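## Task

Leave the console with MODE pulled out, CHECK switched off, PROGRAM turned to P3 and the lever in CYCLE. The UNDER or OVER light must never light, not even briefly; it lights whenever MODE is out, CHECK is on and the lever is in CYCLE at the same moment while PROGRAM is anywhere other than P3. The console is loose on the table.

## Robot and tools

Robot: two arms, left_arm and right_arm, each with a two-finger gripper. Fingers point along the gripper's +z axis and close along its y axis. end_effector_position is the spot between the pads, roughly 1 cm behind the fingertips. A camera stand is bolted behind the arms.

Frames. Scene frame: origin at table-top height midway between the nominal bases, +x out over the table, +z up, left_arm on the +y side (image sides may differ). Calibrated bases: left_arm at (+0.008, +0.289, 0) m, quat_wxyz (+1.000, 0, 0, -0.020); right_arm at (+0.003, -0.327, 0) m, quat_wxyz (+1.000, 0, 0, +0.012). Every hand pose, Hand target, velocity and wrist-camera pose is reported in that arm's own base frame; fixed cameras and the table use the scene frame. Printed positions may be off by a few centimetres, more at long reach.

execute_actions(actions, cameras). actions is a list of actions; each action is a table of up to 15 rows, one row per 1/30 s step, and a short table repeats its final row to fill 15 steps. Every row holds 14 numbers in [-1, 1]: dx, dy, dz, rx, ry, rz, opening for left_arm, then the same seven for right_arm, always all 14 even if one arm stays still. The six pose numbers are an offset, in that arm's base axes, from its Hand target as it stood when the action began; each row is measured from that same start, not from the row before, and a later action starts again from the new Hand target, so repeating an offset moves further. Scale: 1.0 = 0.6 m or 180 degrees; rx, ry, rz form one rotation vector, turning about the Hand target position. A translation longer than 1.0 may be shortened along its line. opening is absolute: +1 fully open (0.094 m), -1 closed. Sending six zeros re-requests the current Hand target; always resend the wanted opening, since 0 is itself a command (half open). Images come back only with an empty actions list or when cameras names them (["all"], [] or names).

move(target, speed, blend, opening_speed, grip_force, blocking, cameras). target is one 14-number row laid out as above, or a list of up to 15 such rows forming waypoints; every row is an offset from the same starting Hand targets. Grippers travel in straight lines with no avoidance of obstacles or of the other arm; the whole move is capped at 10 s. speed: m/s per path, 0.002 to 4.3, default 0.25 (rotation limited to twice that in rad/s); one value or one per waypoint. blend: corner rounding in metres; 0 stops at each waypoint. opening_speed: rate of the commanded opening per second on the -1..+1 scale, at least 0.2. grip_force: newtons per finger pad, about 10 to 50, stays in force until changed; lower values close slowly. blocking=false returns after about 0.5 s while motion continues. The result adds a move: line giving the ending (done, off_target, moving, held, fault) and limits (paced = pose clipped, held = steps withheld). done means at rest within 10 mm and 2 degrees of the target; it says nothing about contact.

wait(seconds 0 to 10): lets time pass with the last commands held; a running move keeps going. stop(): brakes a running move. zoom_image(camera, region [x0, y0, x1, y1]) enlarges part of the latest full image of one camera, region at most 504 by 504 pixels. finished_scene(scene): ends the current scene, given by its number; irreversible.

Cameras (672x504 each): cam_head_left, cam_head_right, cam_high, cam_low, cam_left_wrist, cam_right_wrist.

Results: end_effector_position (m) and end_effector_quat_wxyz per arm, Hand target (the last commanded pose after clipping; the next offsets start here), Tool commands, grip_measured (same scale as opening, may read up to 2.5 mm wide when empty), Joint positions (rad, last entry the finger opening in metres), Joint velocities (may be shown as within noise), Joint torques (N m, positive toward larger joint angle, includes arm weight; entries 3 and 4 wrap at ±28 N m), motor temperatures, and per-step positions after execute_actions. Joint ranges (rad): waist -2.880..2.880, shoulder 0..3.142, elbow 0..3.019, wrist pitch -1.693..1.571, wrist yaw -1.571..1.571, wrist roll -2.094..2.094.

Control behaviour: commanded orientation is clipped each step to within 40 degrees of the measured one. Friction and weight can leave a gripper a few cm from its target; the next command, even all zeros, asks again, and a remaining gap can be sent as an offset. A blocked arm keeps pushing until commanded back past its gripper position. Avoid paths close to an arm's own base (they can flip the shoulder). When the wrist lies near the waist axis, small hand motions swing the whole arm.

Cautions: the console is loose, so push knobs and levers gently and brace it if needed; do not shove it off the table. Never let the arms, grippers or wrist cameras meet, and never close one gripper on the other's fingers. Avoid fast impacts and hard presses. Motors heat when holding loads, stretched out or pushing; MOTOR HOT appears at 85 °C, and at 100 °C that arm goes limp for 30 s or more. Plan the control order so the forbidden combination (MODE out, CHECK on, lever at CYCLE with the wrong PROGRAM) never occurs, for example by setting PROGRAM first.

Each tool is called after "Emit:" as a command line: name --argument value for each argument, lists and objects as JSON in quotes; but a table of rows of numbers goes row by row, as --pt "numbers of a row", without its own name.

## Session

Emit:
execute_actions --actions '[]'

Scene clock: 0.00 s.
left_arm: end_effector_position=(+0.0733, -0.3610, +0.1701) grip_measured=+1.000 end_effector_quat_wxyz=(+0.240, +0.852, +0.352, -0.305) | right_arm: end_effector_position=(+0.4975, +0.1234, +0.3083) grip_measured=+1.000 end_effector_quat_wxyz=(+0.695, -0.052, +0.694, -0.178)
Joint positions: left_arm=[-1.081 1.054 0.688 -0.702 0.646 1.105 0.094] | right_arm=[0.441 1.253 0.668 0.622 0.616 -0.347 0.094]
Joint velocities: within noise
Joint torques (N m): no reading
Motor temperatures (°C): left_arm=[27 28 27 26 27 26 28] | right_arm=[28 27 27 28 25 25 28]
Heat: left arm: hottest shoulder 28 °C; right arm: hottest waist 28 °C.
Hand target: left_arm +0.0764, -0.3667, +0.1778; +0.248, +0.851, +0.349, -0.303 | right_arm +0.5018, +0.1254, +0.3208; +0.703, -0.047, +0.687, -0.175
Tool commands: left_gripper/opening=+1.0 right_gripper/opening=+1.0

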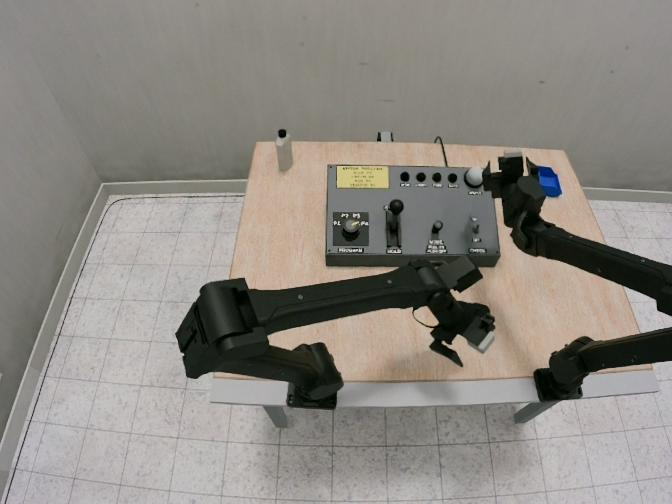

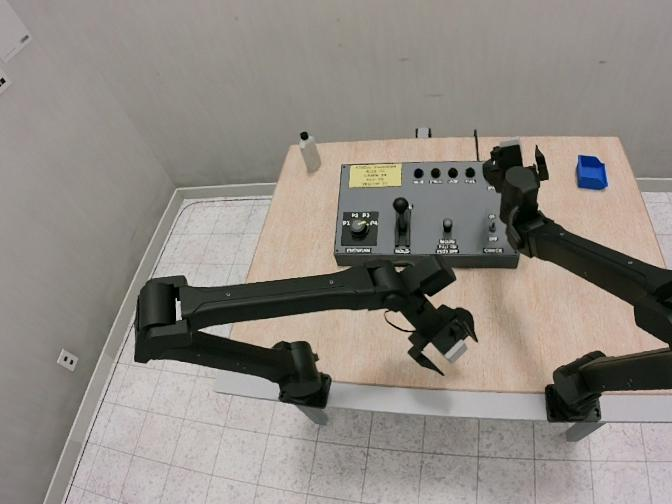

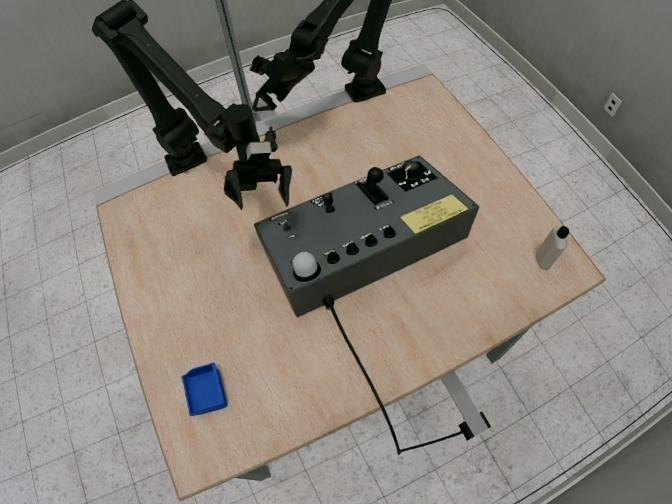

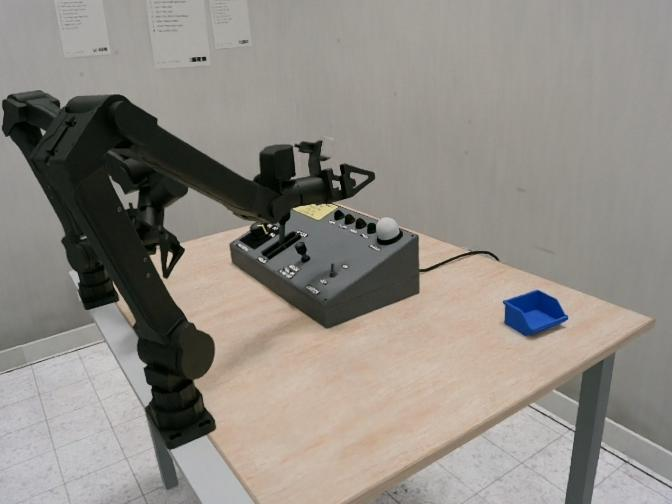

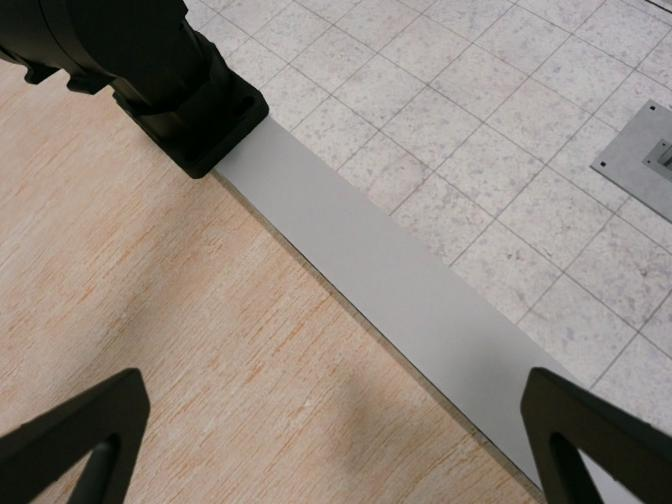

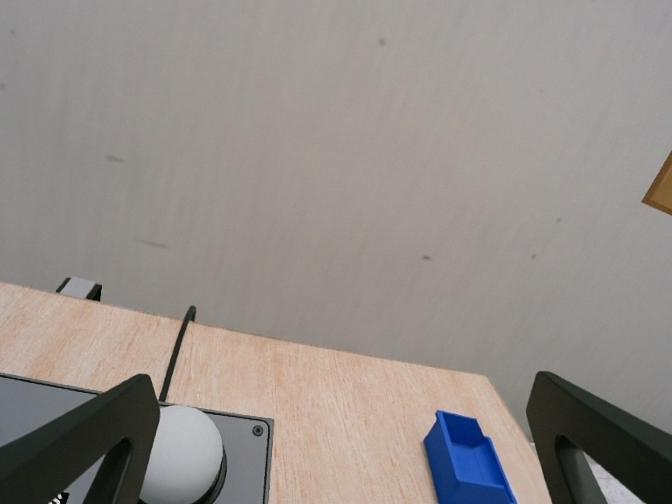

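Emit:
zoom_image --camera "cam_head_left" --region '[320, 150, 520, 300]'

Emit:
zoom_image --camera "cam_head_right" --region '[330, 150, 530, 300]'

Emit:
zoom_image --camera "cam_high" --region '[240, 140, 490, 327]'

Emit:
zoom_image --camera "cam_low" --region '[220, 190, 420, 340]'

Scaled by 2.520 from the camera's 672x504 image, which has a finer 960x720 frame.

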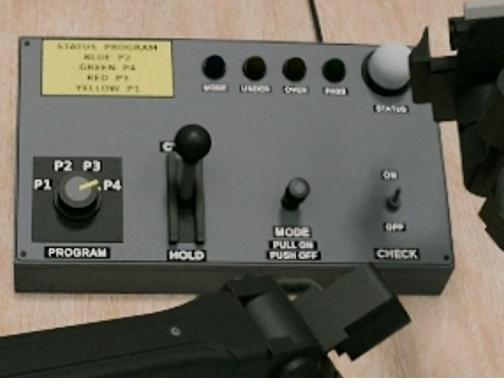

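Scaled by 2.520 from the camera's 672x504 image, which has a finer 960x720 frame.

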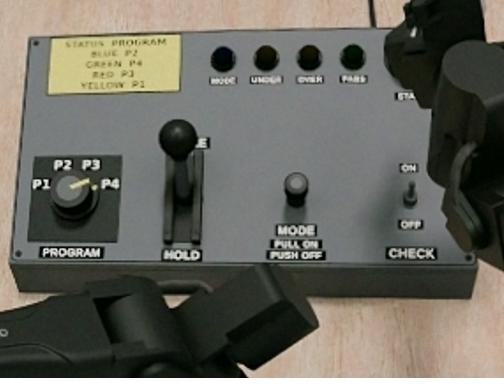

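Scaled by 2.016 from the camera's 672x504 image, which has a finer 960x720 frame.

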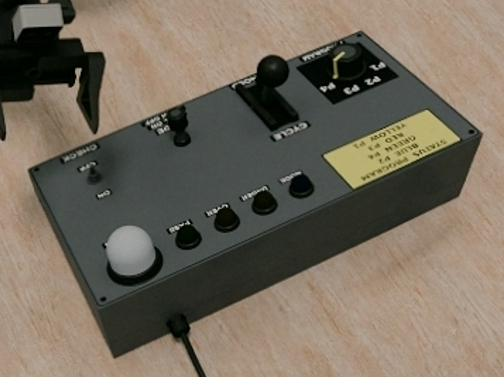

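Scaled by 2.520 from the camera's 672x504 image, which has a finer 960x720 frame.

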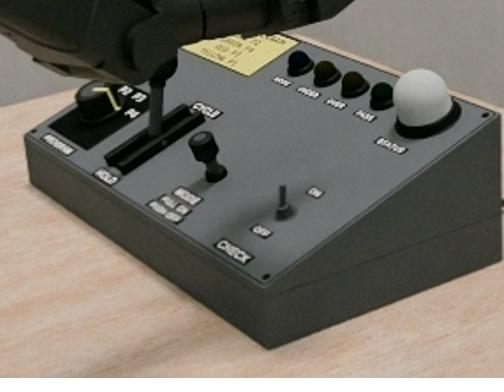

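Emit:
move --target '[0.2393, 0.4778, 0.3703, 0.0583, 0.1201, 0.7245, 1.0, 0, 0, 0, 0, 0, 0, 1.0]' --cameras '["cam_head_left", "cam_left_wrist", "cam_low"]'

Scene clock: 13.43 s.
left_arm: end_effector_position=(+0.2175, -0.0826, +0.3836) grip_measured=+1.000 end_effector_quat_wxyz=(+0.249, +0.012, +0.968, +0.003) | right_arm: end_effector_position=(+0.4975, +0.1234, +0.3083) grip_measured=+1.000 end_effector_quat_wxyz=(+0.695, -0.052, +0.694, -0.178)
Joint positions: left_arm=[-0.55 0.726 1.188 -1.594 -0.254 -0.468 0.094] | right_arm=[0.441 1.253 0.668 0.622 0.616 -0.347 0.094]
Joint torques (N m): left_arm=[1.67 -0.15 11.02 1.09 -0.32 -0.11] | right_arm=[-2.61 -7.41 10.33 1.51 0.03 0.08]
Heat: left arm: hottest elbow 30 °C; right arm: hottest waist 28 °C.
Hand target: left_arm +0.2200, -0.0800, +0.4000; +0.259, +0.000, +0.966, -0.001 | right_arm +0.5018, +0.1254, +0.3208; +0.703, -0.047, +0.687, -0.175
Off the commanded pose: left_arm 0.017 m, 2 deg | right_arm 0.013 m, 1 deg.
move: off_target (left_arm, right_arm)
Images, in order (width x height): cam_head_left 672x504, cam_low 672x504, cam_left_wrist 672x504.

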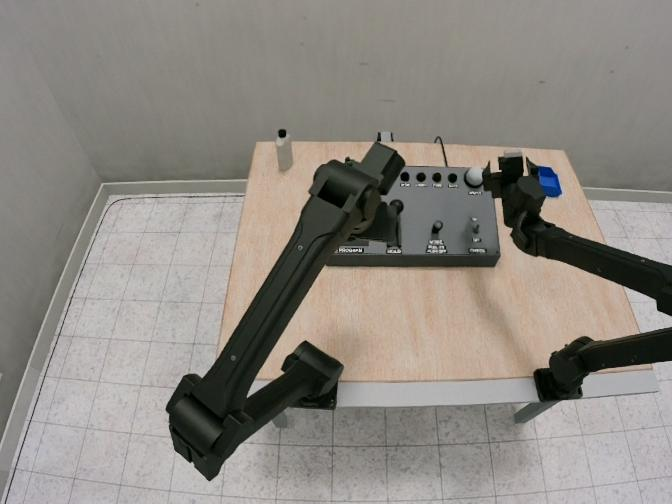

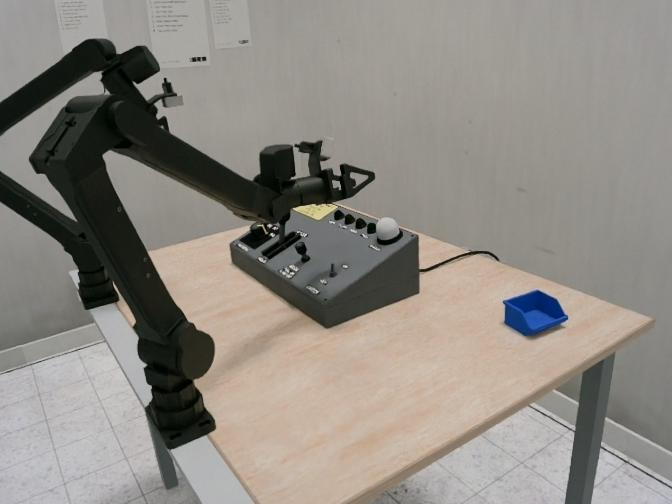

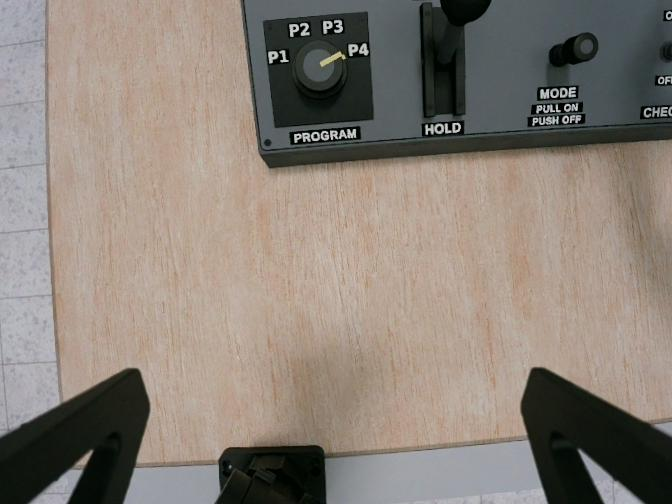

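Emit:
zoom_image --camera "cam_left_wrist" --region '[230, 0, 672, 200]'

Emit:
zoom_image --camera "cam_low" --region '[220, 190, 420, 340]'

Scaled by 1.140 from the camera's 672x504 image, which has a finer 960x720 frame.

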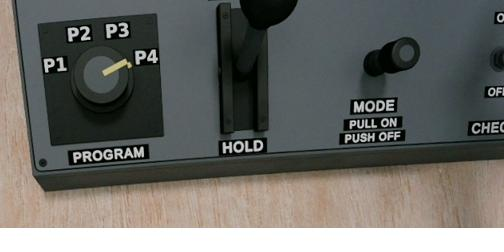

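Scaled by 2.520 from the camera's 672x504 image, which has a finer 960x720 frame.

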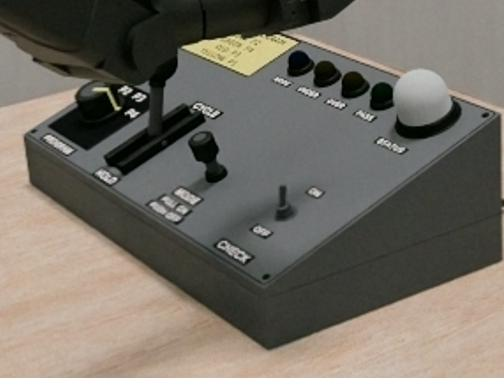

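Emit:
move --target '[0.278, -0.24, 0, 0, 0, 0, 1.0, -0.4197, -0.009, 0.132, 0.1217, 0.3367, 0, 1.0]' --cameras '["all"]'

Scene clock: 20.50 s.
left_arm: end_effector_position=(+0.3797, -0.2115, +0.3822) grip_measured=+1.000 end_effector_quat_wxyz=(+0.240, +0.000, +0.971, +0.013) | right_arm: end_effector_position=(+0.2492, +0.1159, +0.3817) grip_measured=+1.000 end_effector_quat_wxyz=(+0.248, -0.004, +0.969, -0.011)
Joint positions: left_arm=[-0.625 1.257 1.503 -1.426 -0.298 -0.565 0.094] | right_arm=[0.627 0.844 1.229 -1.55 0.303 0.557 0.094]
Joint torques (N m): left_arm=[-1.2 -9.64 11.78 1.98 -0.35 -0.11] | right_arm=[-1.03 -1.73 12.85 0.44 0.21 0.09]
Heat: left arm: hottest elbow 31 °C; right arm: hottest waist 28 °C.
Hand target: left_arm +0.3868, -0.2239, +0.3998; +0.259, +0.000, +0.966, -0.001 | right_arm +0.2501, +0.1200, +0.4000; +0.259, +0.001, +0.966, +0.000
Off the commanded pose: left_arm 0.023 m, 3 deg | right_arm 0.019 m, 2 deg.
move: off_target (left_arm, right_arm)

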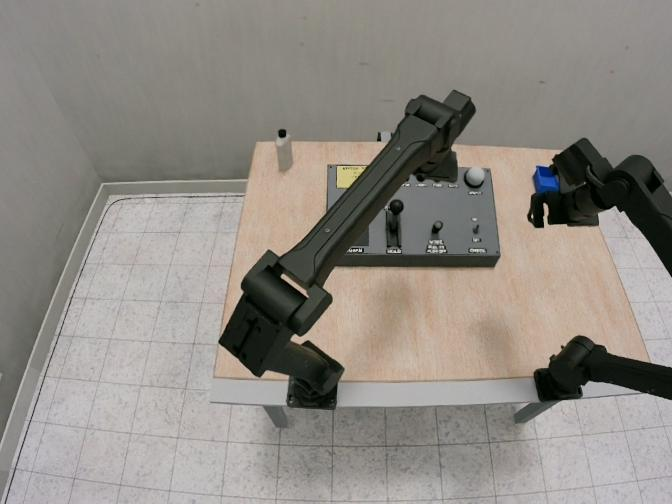

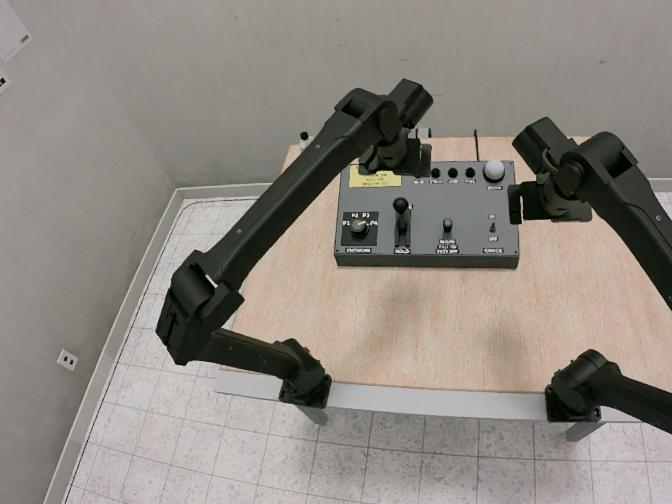

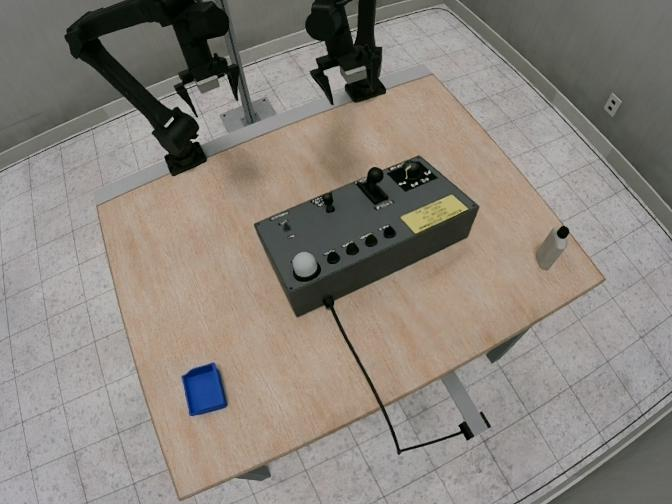

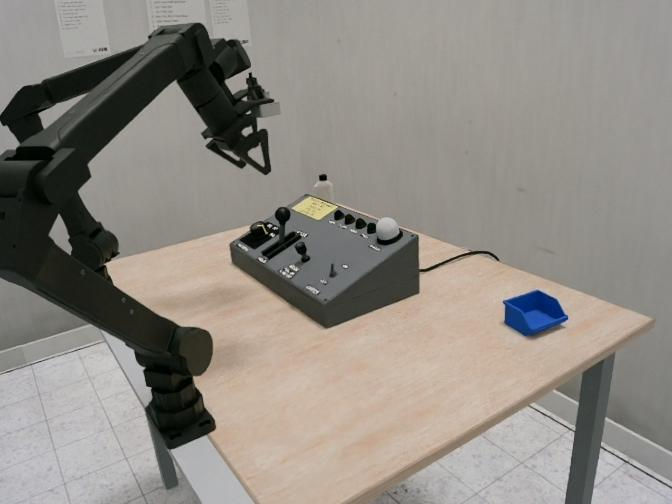

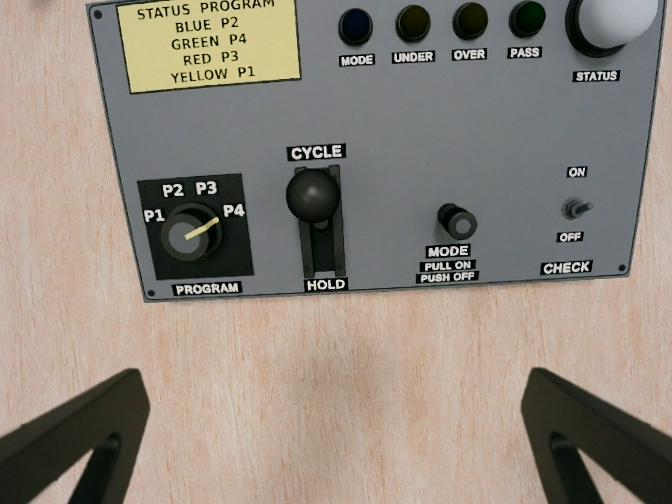

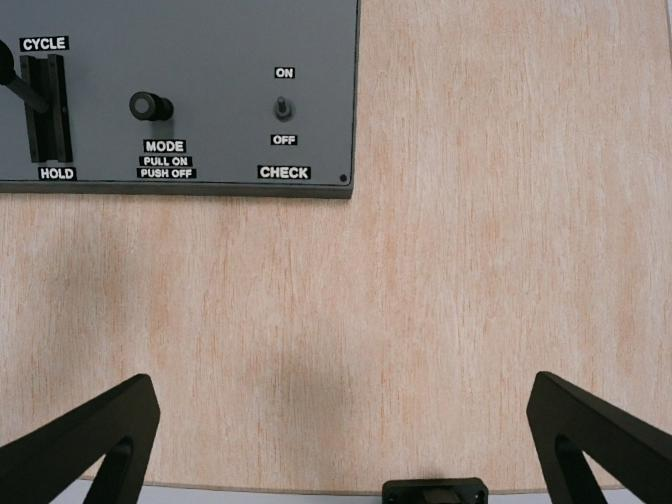

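Emit:
zoom_image --camera "cam_left_wrist" --region '[80, 0, 380, 310]'

Emit:
zoom_image --camera "cam_left_wrist" --region '[370, 0, 672, 310]'

Emit:
zoom_image --camera "cam_right_wrist" --region '[0, 0, 360, 220]'

Emit:
zoom_image --camera "cam_low" --region '[220, 180, 440, 340]'

Emit:
zoom_image --camera "cam_high" --region '[240, 140, 490, 327]'

Emit:
zoom_image --camera "cam_head_right" --region '[320, 150, 530, 280]'

Scaled by 1.626 from the camera's 672x504 image, which has a finer 960x720 frame.

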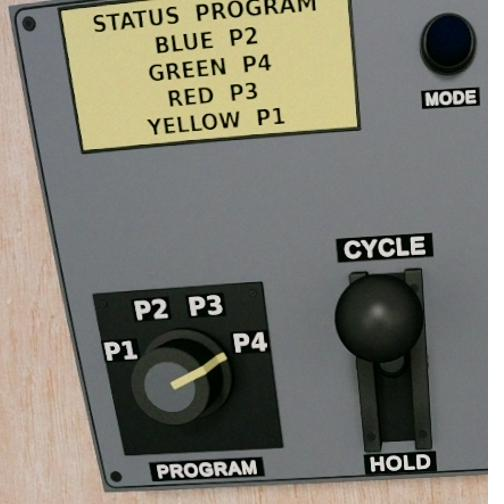

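Scaled by 1.626 from the camera's 672x504 image, which has a finer 960x720 frame.

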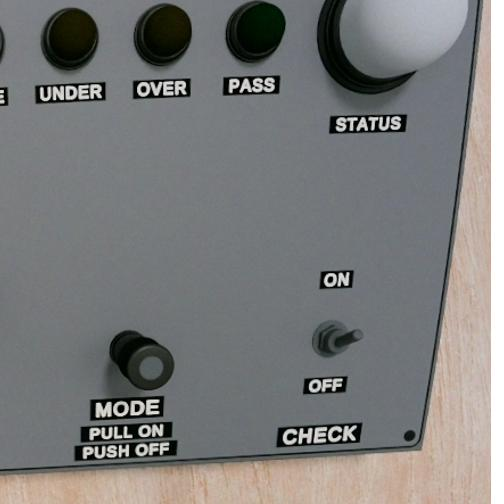

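Scaled by 1.400 from the camera's 672x504 image, which has a finer 960x720 frame.

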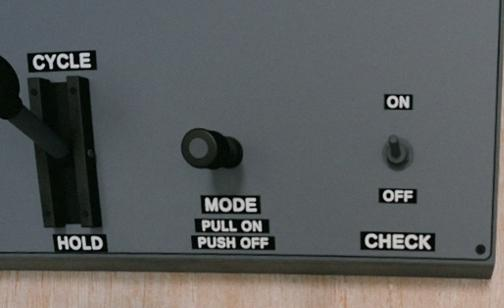

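Scaled by 2.291 from the camera's 672x504 image, which has a finer 960x720 frame.

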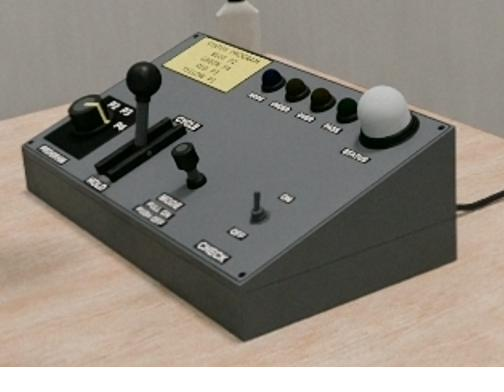

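Scaled by 2.016 from the camera's 672x504 image, which has a finer 960x720 frame.

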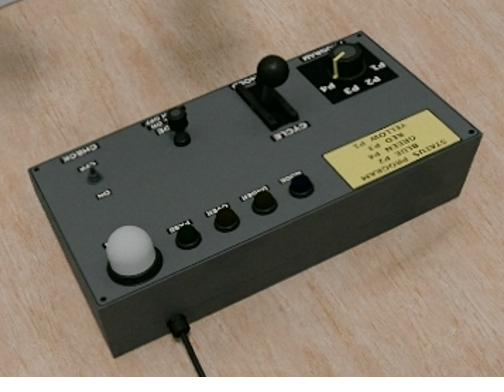

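Scaled by 2.400 from the camera's 672x504 image, which has a finer 960x720 frame.

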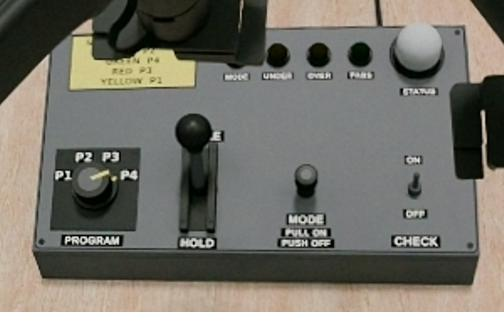

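Emit:
move --target '[0.0387, 0.2648, -0.366, 0, 0.0833, 0, 1.0, 0.2565, 0.0667, -0.375, 0, 0.0833, 0, -1.0]' --cameras '["all"]'

Scene clock: 31.33 s.
left_arm: end_effector_position=(+0.4061, -0.0657, +0.1826) grip_measured=+1.000 end_effector_quat_wxyz=(+0.128, -0.002, +0.992, +0.001) | right_arm: end_effector_position=(+0.3964, +0.1591, +0.1672) grip_measured=-0.988 end_effector_quat_wxyz=(+0.117, +0.003, +0.993, -0.006)
Joint positions: left_arm=[-0.179 1.279 1.041 -1.079 -0.047 -0.176 0.094] | right_arm=[0.427 1.358 1.076 -1.079 0.109 0.421 0.001]
Joint torques (N m): left_arm=[0.62 -9.17 8.35 1.89 0.04 0.01] | right_arm=[-3.31 -9.29 10.06 0.95 0.14 -0.1]
Motor temperatures (°C): left_arm=[27 28 33 26 27 25 28] | right_arm=[28 27 29 28 25 25 28]
Heat: left arm: hottest elbow 33 °C; right arm: hottest elbow 29 °C.
Hand target: left_arm +0.4101, -0.0650, +0.1803; +0.131, +0.000, +0.991, -0.001 | right_arm +0.4040, +0.1599, +0.1749; +0.131, +0.001, +0.991, +0.000
Off the commanded pose: left_arm 0.005 m, 0 deg | right_arm 0.011 m, 2 deg.
move: off_target (right_arm)

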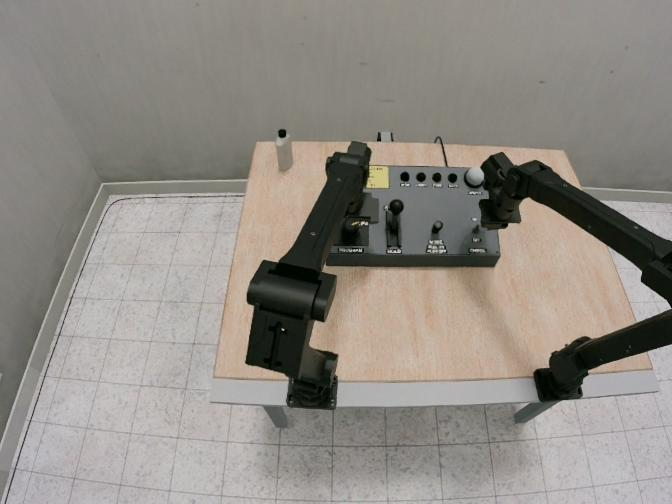

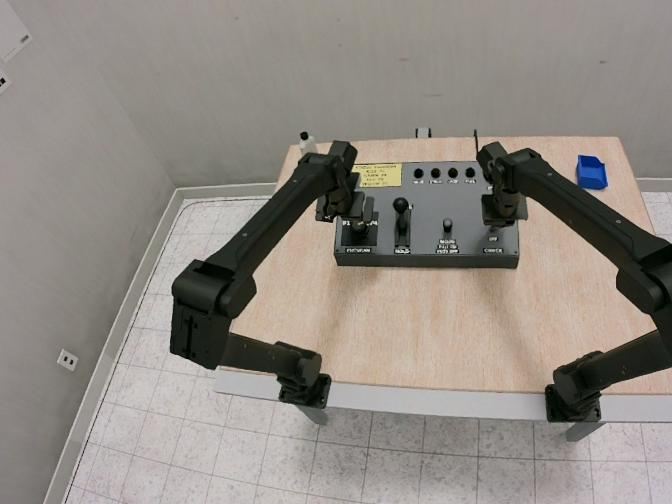

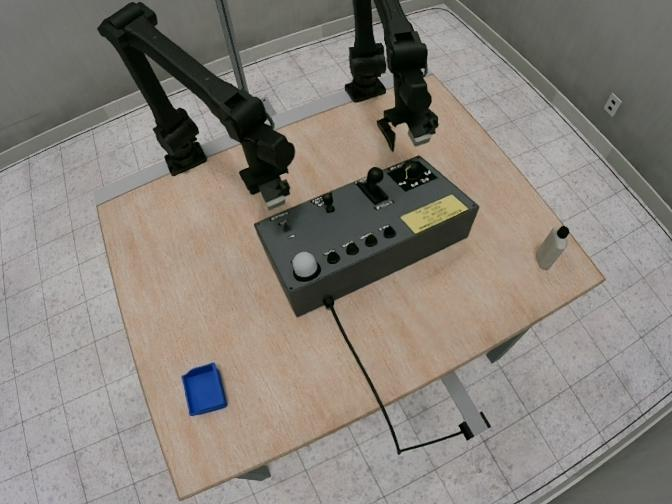

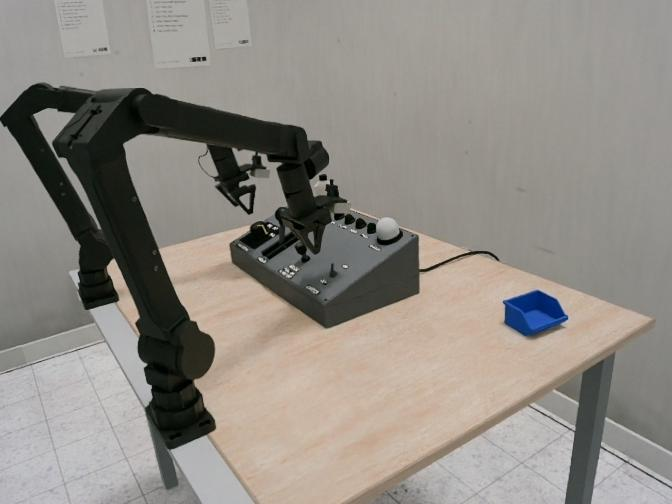

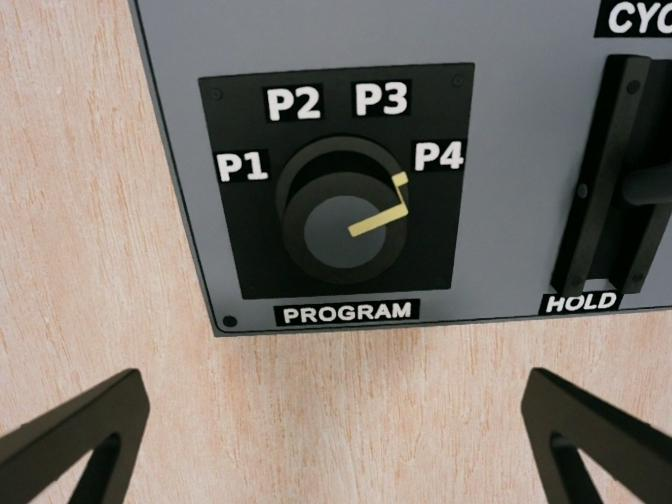

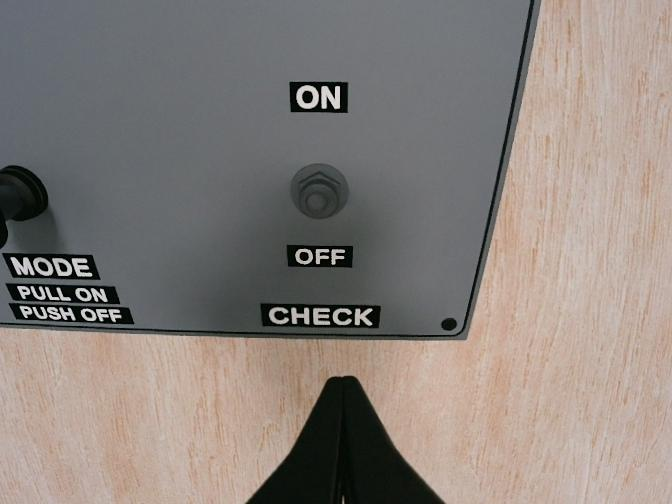

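Emit:
move --target '[0.0382, -0.0033, -0.0722, 0, -0.0111, 0, 1.0, 0.041, 0.0077, -0.0433, -0.1295, 0, 0.483, -0.1]' --speed 0.15 --cameras '["all"]'

Scene clock: 43.60 s.
left_arm: end_effector_position=(+0.4311, -0.0702, +0.1479) grip_measured=+1.000 end_effector_quat_wxyz=(+0.155, +0.000, +0.988, -0.004) | right_arm: end_effector_position=(+0.4154, +0.1627, +0.1461) grip_measured=-0.102 end_effector_quat_wxyz=(-0.084, +0.700, -0.703, +0.089)
Joint positions: left_arm=[-0.179 1.344 0.995 -0.914 -0.047 -0.172 0.094] | right_arm=[0.415 1.418 1.076 -1.007 0.105 -1.163 0.042]
Joint torques (N m): left_arm=[1.2 -9.7 7.54 1.94 -0.12 0.02] | right_arm=[-2.37 -8.18 10.69 1.11 -0.03 -0.08]
Heat: left arm: hottest elbow 33 °C; right arm: hottest elbow 30 °C.
Hand target: left_arm +0.4331, -0.0670, +0.1370; +0.148, +0.000, +0.989, -0.001 | right_arm +0.4286, +0.1645, +0.1489; -0.092, +0.701, -0.701, +0.092
Off the commanded pose: left_arm 0.012 m, 1 deg | right_arm 0.014 m, 1 deg.
move: off_target (left_arm, right_arm)

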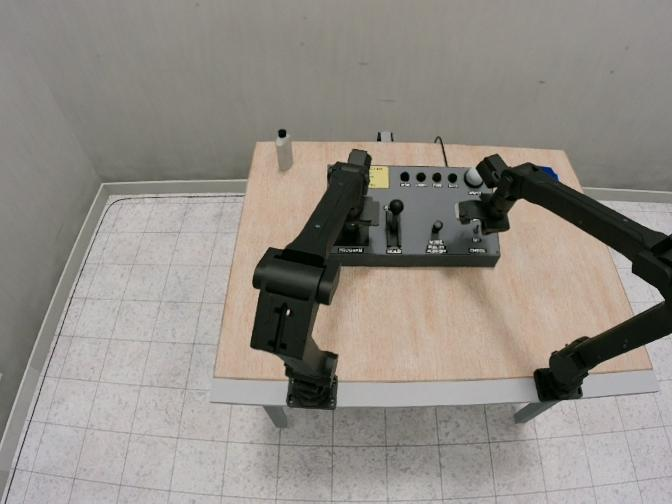

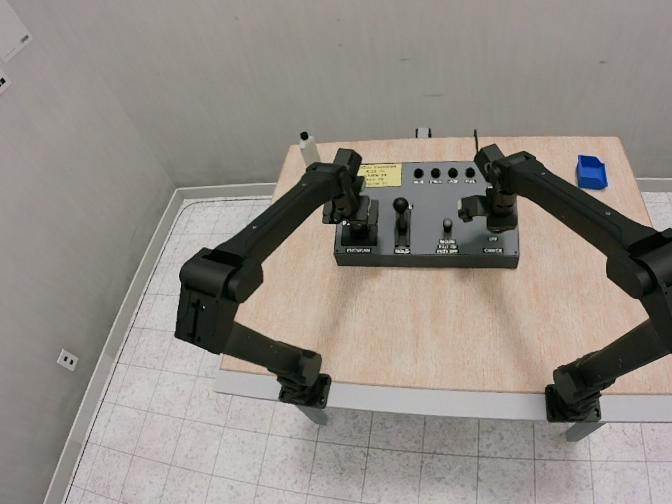

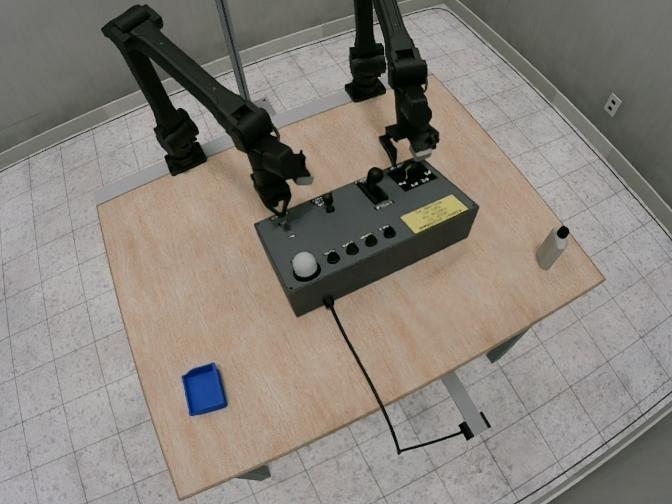

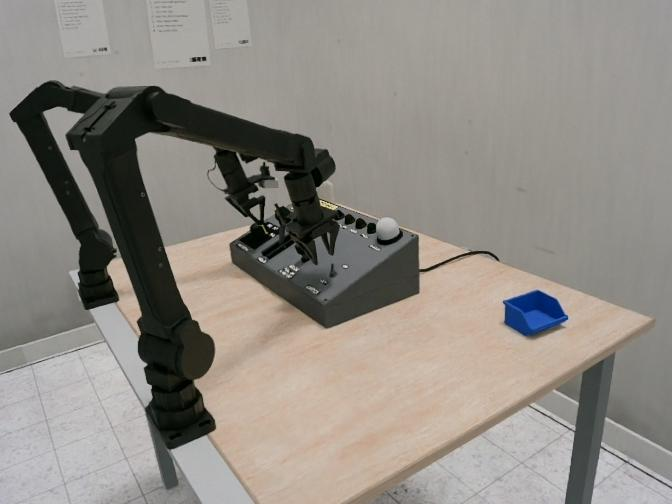

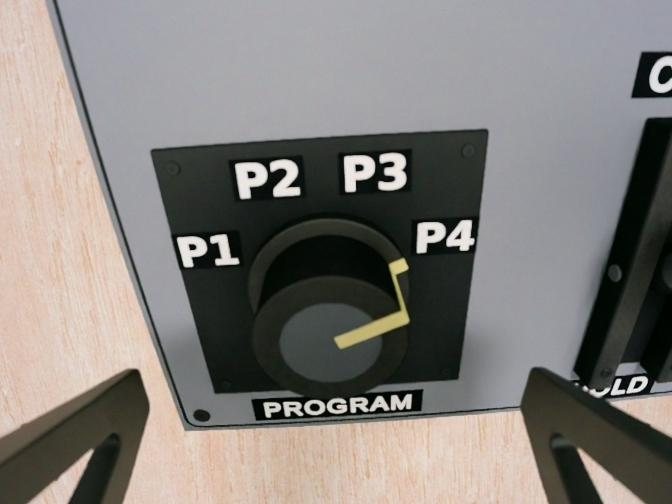

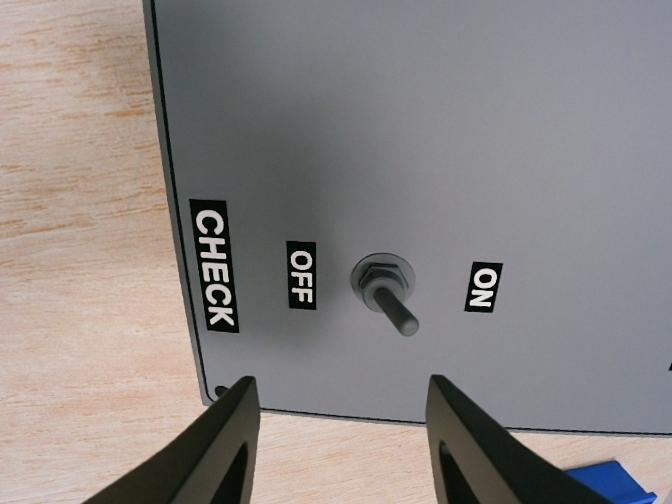

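Emit:
move --target '[-0.0038, 0.0033, -0.0572, 0, 0, 0, 1.0, 0.0357, -0.0125, -0.0292, 0, 0, 0, -0.1]' --speed 0.1 --cameras '["all"]'

Scene clock: 47.90 s.
left_arm: end_effector_position=(+0.4280, -0.0696, +0.1096) grip_measured=+1.000 end_effector_quat_wxyz=(+0.151, +0.002, +0.989, -0.003) | right_arm: end_effector_position=(+0.4315, +0.1526, +0.1216) grip_measured=-0.102 end_effector_quat_wxyz=(-0.075, +0.700, -0.705, +0.085)
Joint positions: left_arm=[-0.179 1.383 0.926 -0.814 -0.047 -0.168 0.094] | right_arm=[0.378 1.481 1.076 -0.959 0.097 -1.197 0.042]
Joint torques (N m): left_arm=[0.97 -10.75 7.53 1.98 -0.1 0.05] | right_arm=[-2.67 -10.52 11.51 0.85 -0.01 -0.09]
Heat: left arm: hottest elbow 33 °C; right arm: hottest elbow 30 °C.
Hand target: left_arm +0.4308, -0.0650, +0.1026; +0.148, +0.000, +0.989, -0.001 | right_arm +0.4500, +0.1570, +0.1314; -0.092, +0.701, -0.701, +0.092
Off the commanded pose: left_arm 0.009 m, 0 deg | right_arm 0.021 m, 2 deg.
move: off_target (right_arm)

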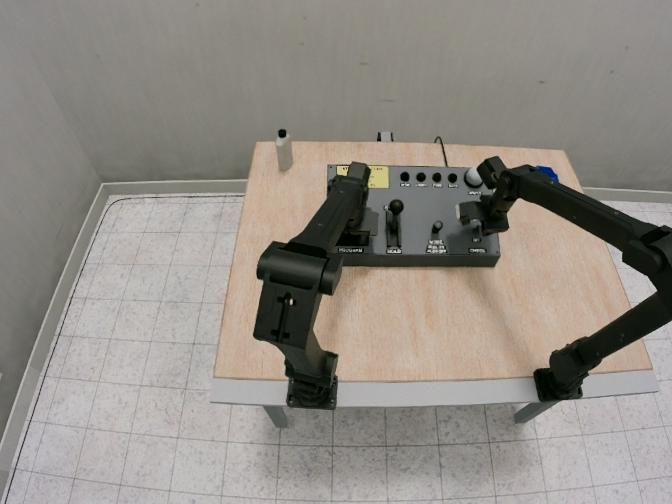

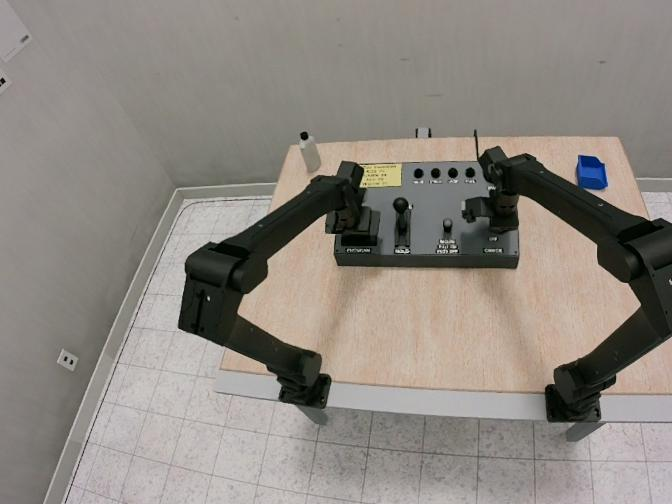

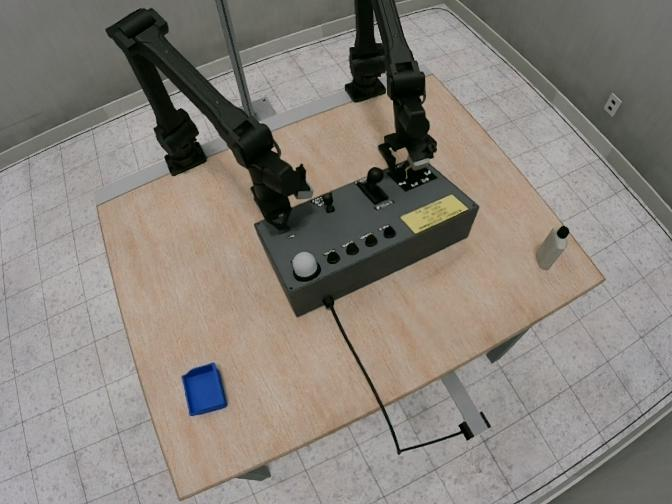

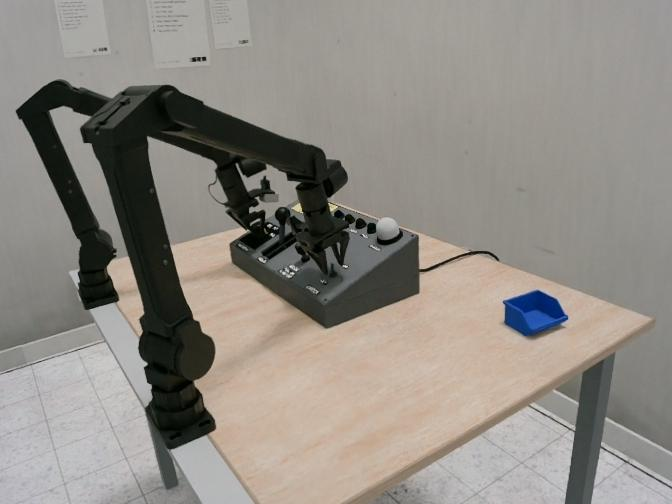

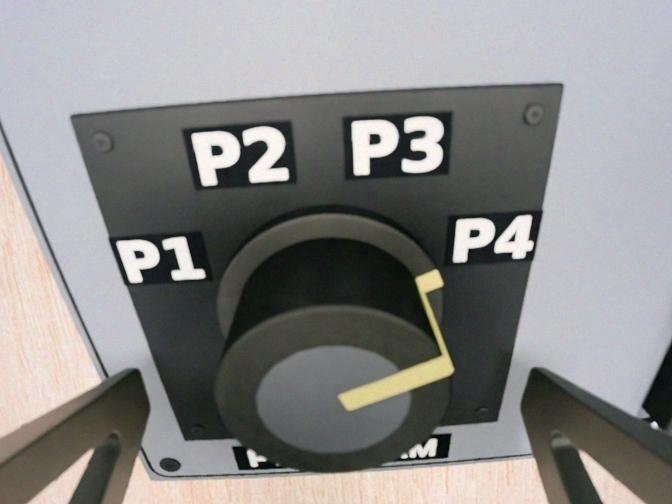

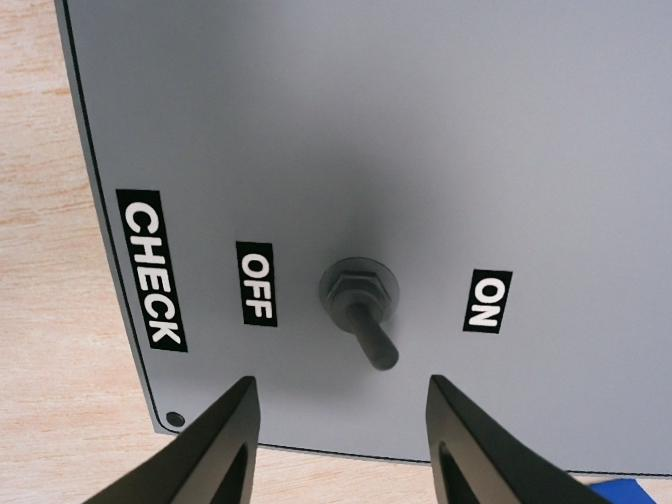

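Emit:
zoom_image --camera "cam_low" --region '[200, 150, 400, 300]'

Emit:
zoom_image --camera "cam_high" --region '[230, 120, 350, 240]'

Emit:
zoom_image --camera "cam_high" --region '[350, 120, 470, 240]'

Emit:
zoom_image --camera "cam_right_wrist" --region '[200, 230, 500, 504]'

Emit:
zoom_image --camera "cam_head_right" --region '[300, 140, 540, 280]'

Scaled by 2.520 from the camera's 672x504 image, which has a finer 960x720 frame.

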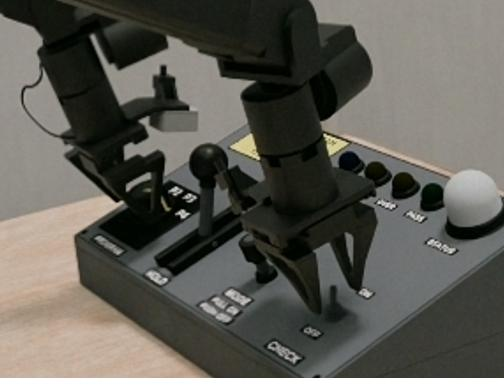

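Scaled by 4.200 from the camera's 672x504 image, which has a finer 960x720 frame.

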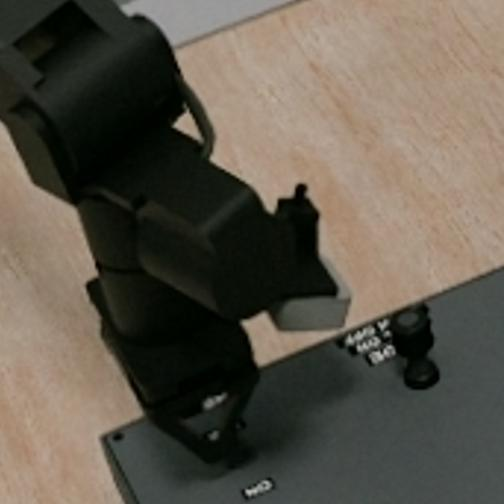

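Scaled by 4.200 from the camera's 672x504 image, which has a finer 960x720 frame.

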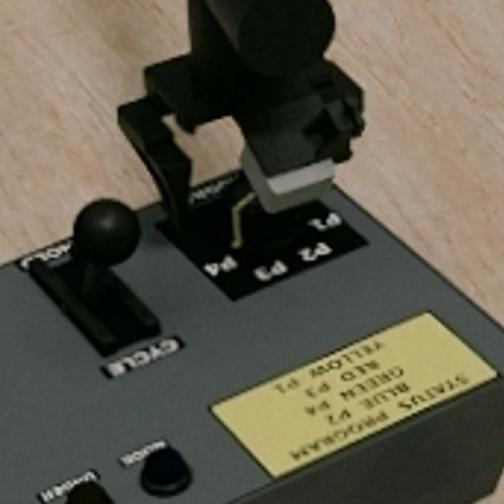

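Scaled by 1.680 from the camera's 672x504 image, which has a finer 960x720 frame.

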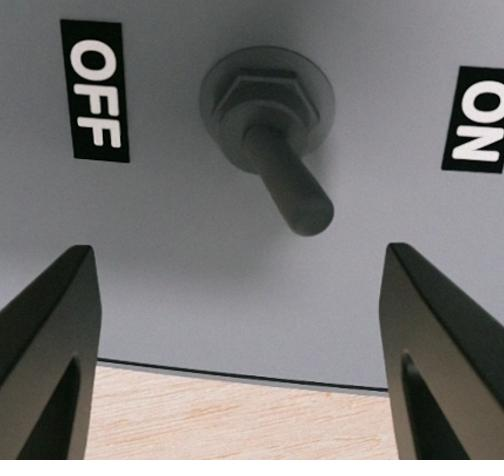

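Scaled by 2.100 from the camera's 672x504 image, which has a finer 960x720 frame.

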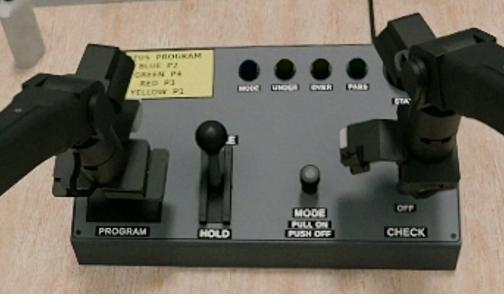

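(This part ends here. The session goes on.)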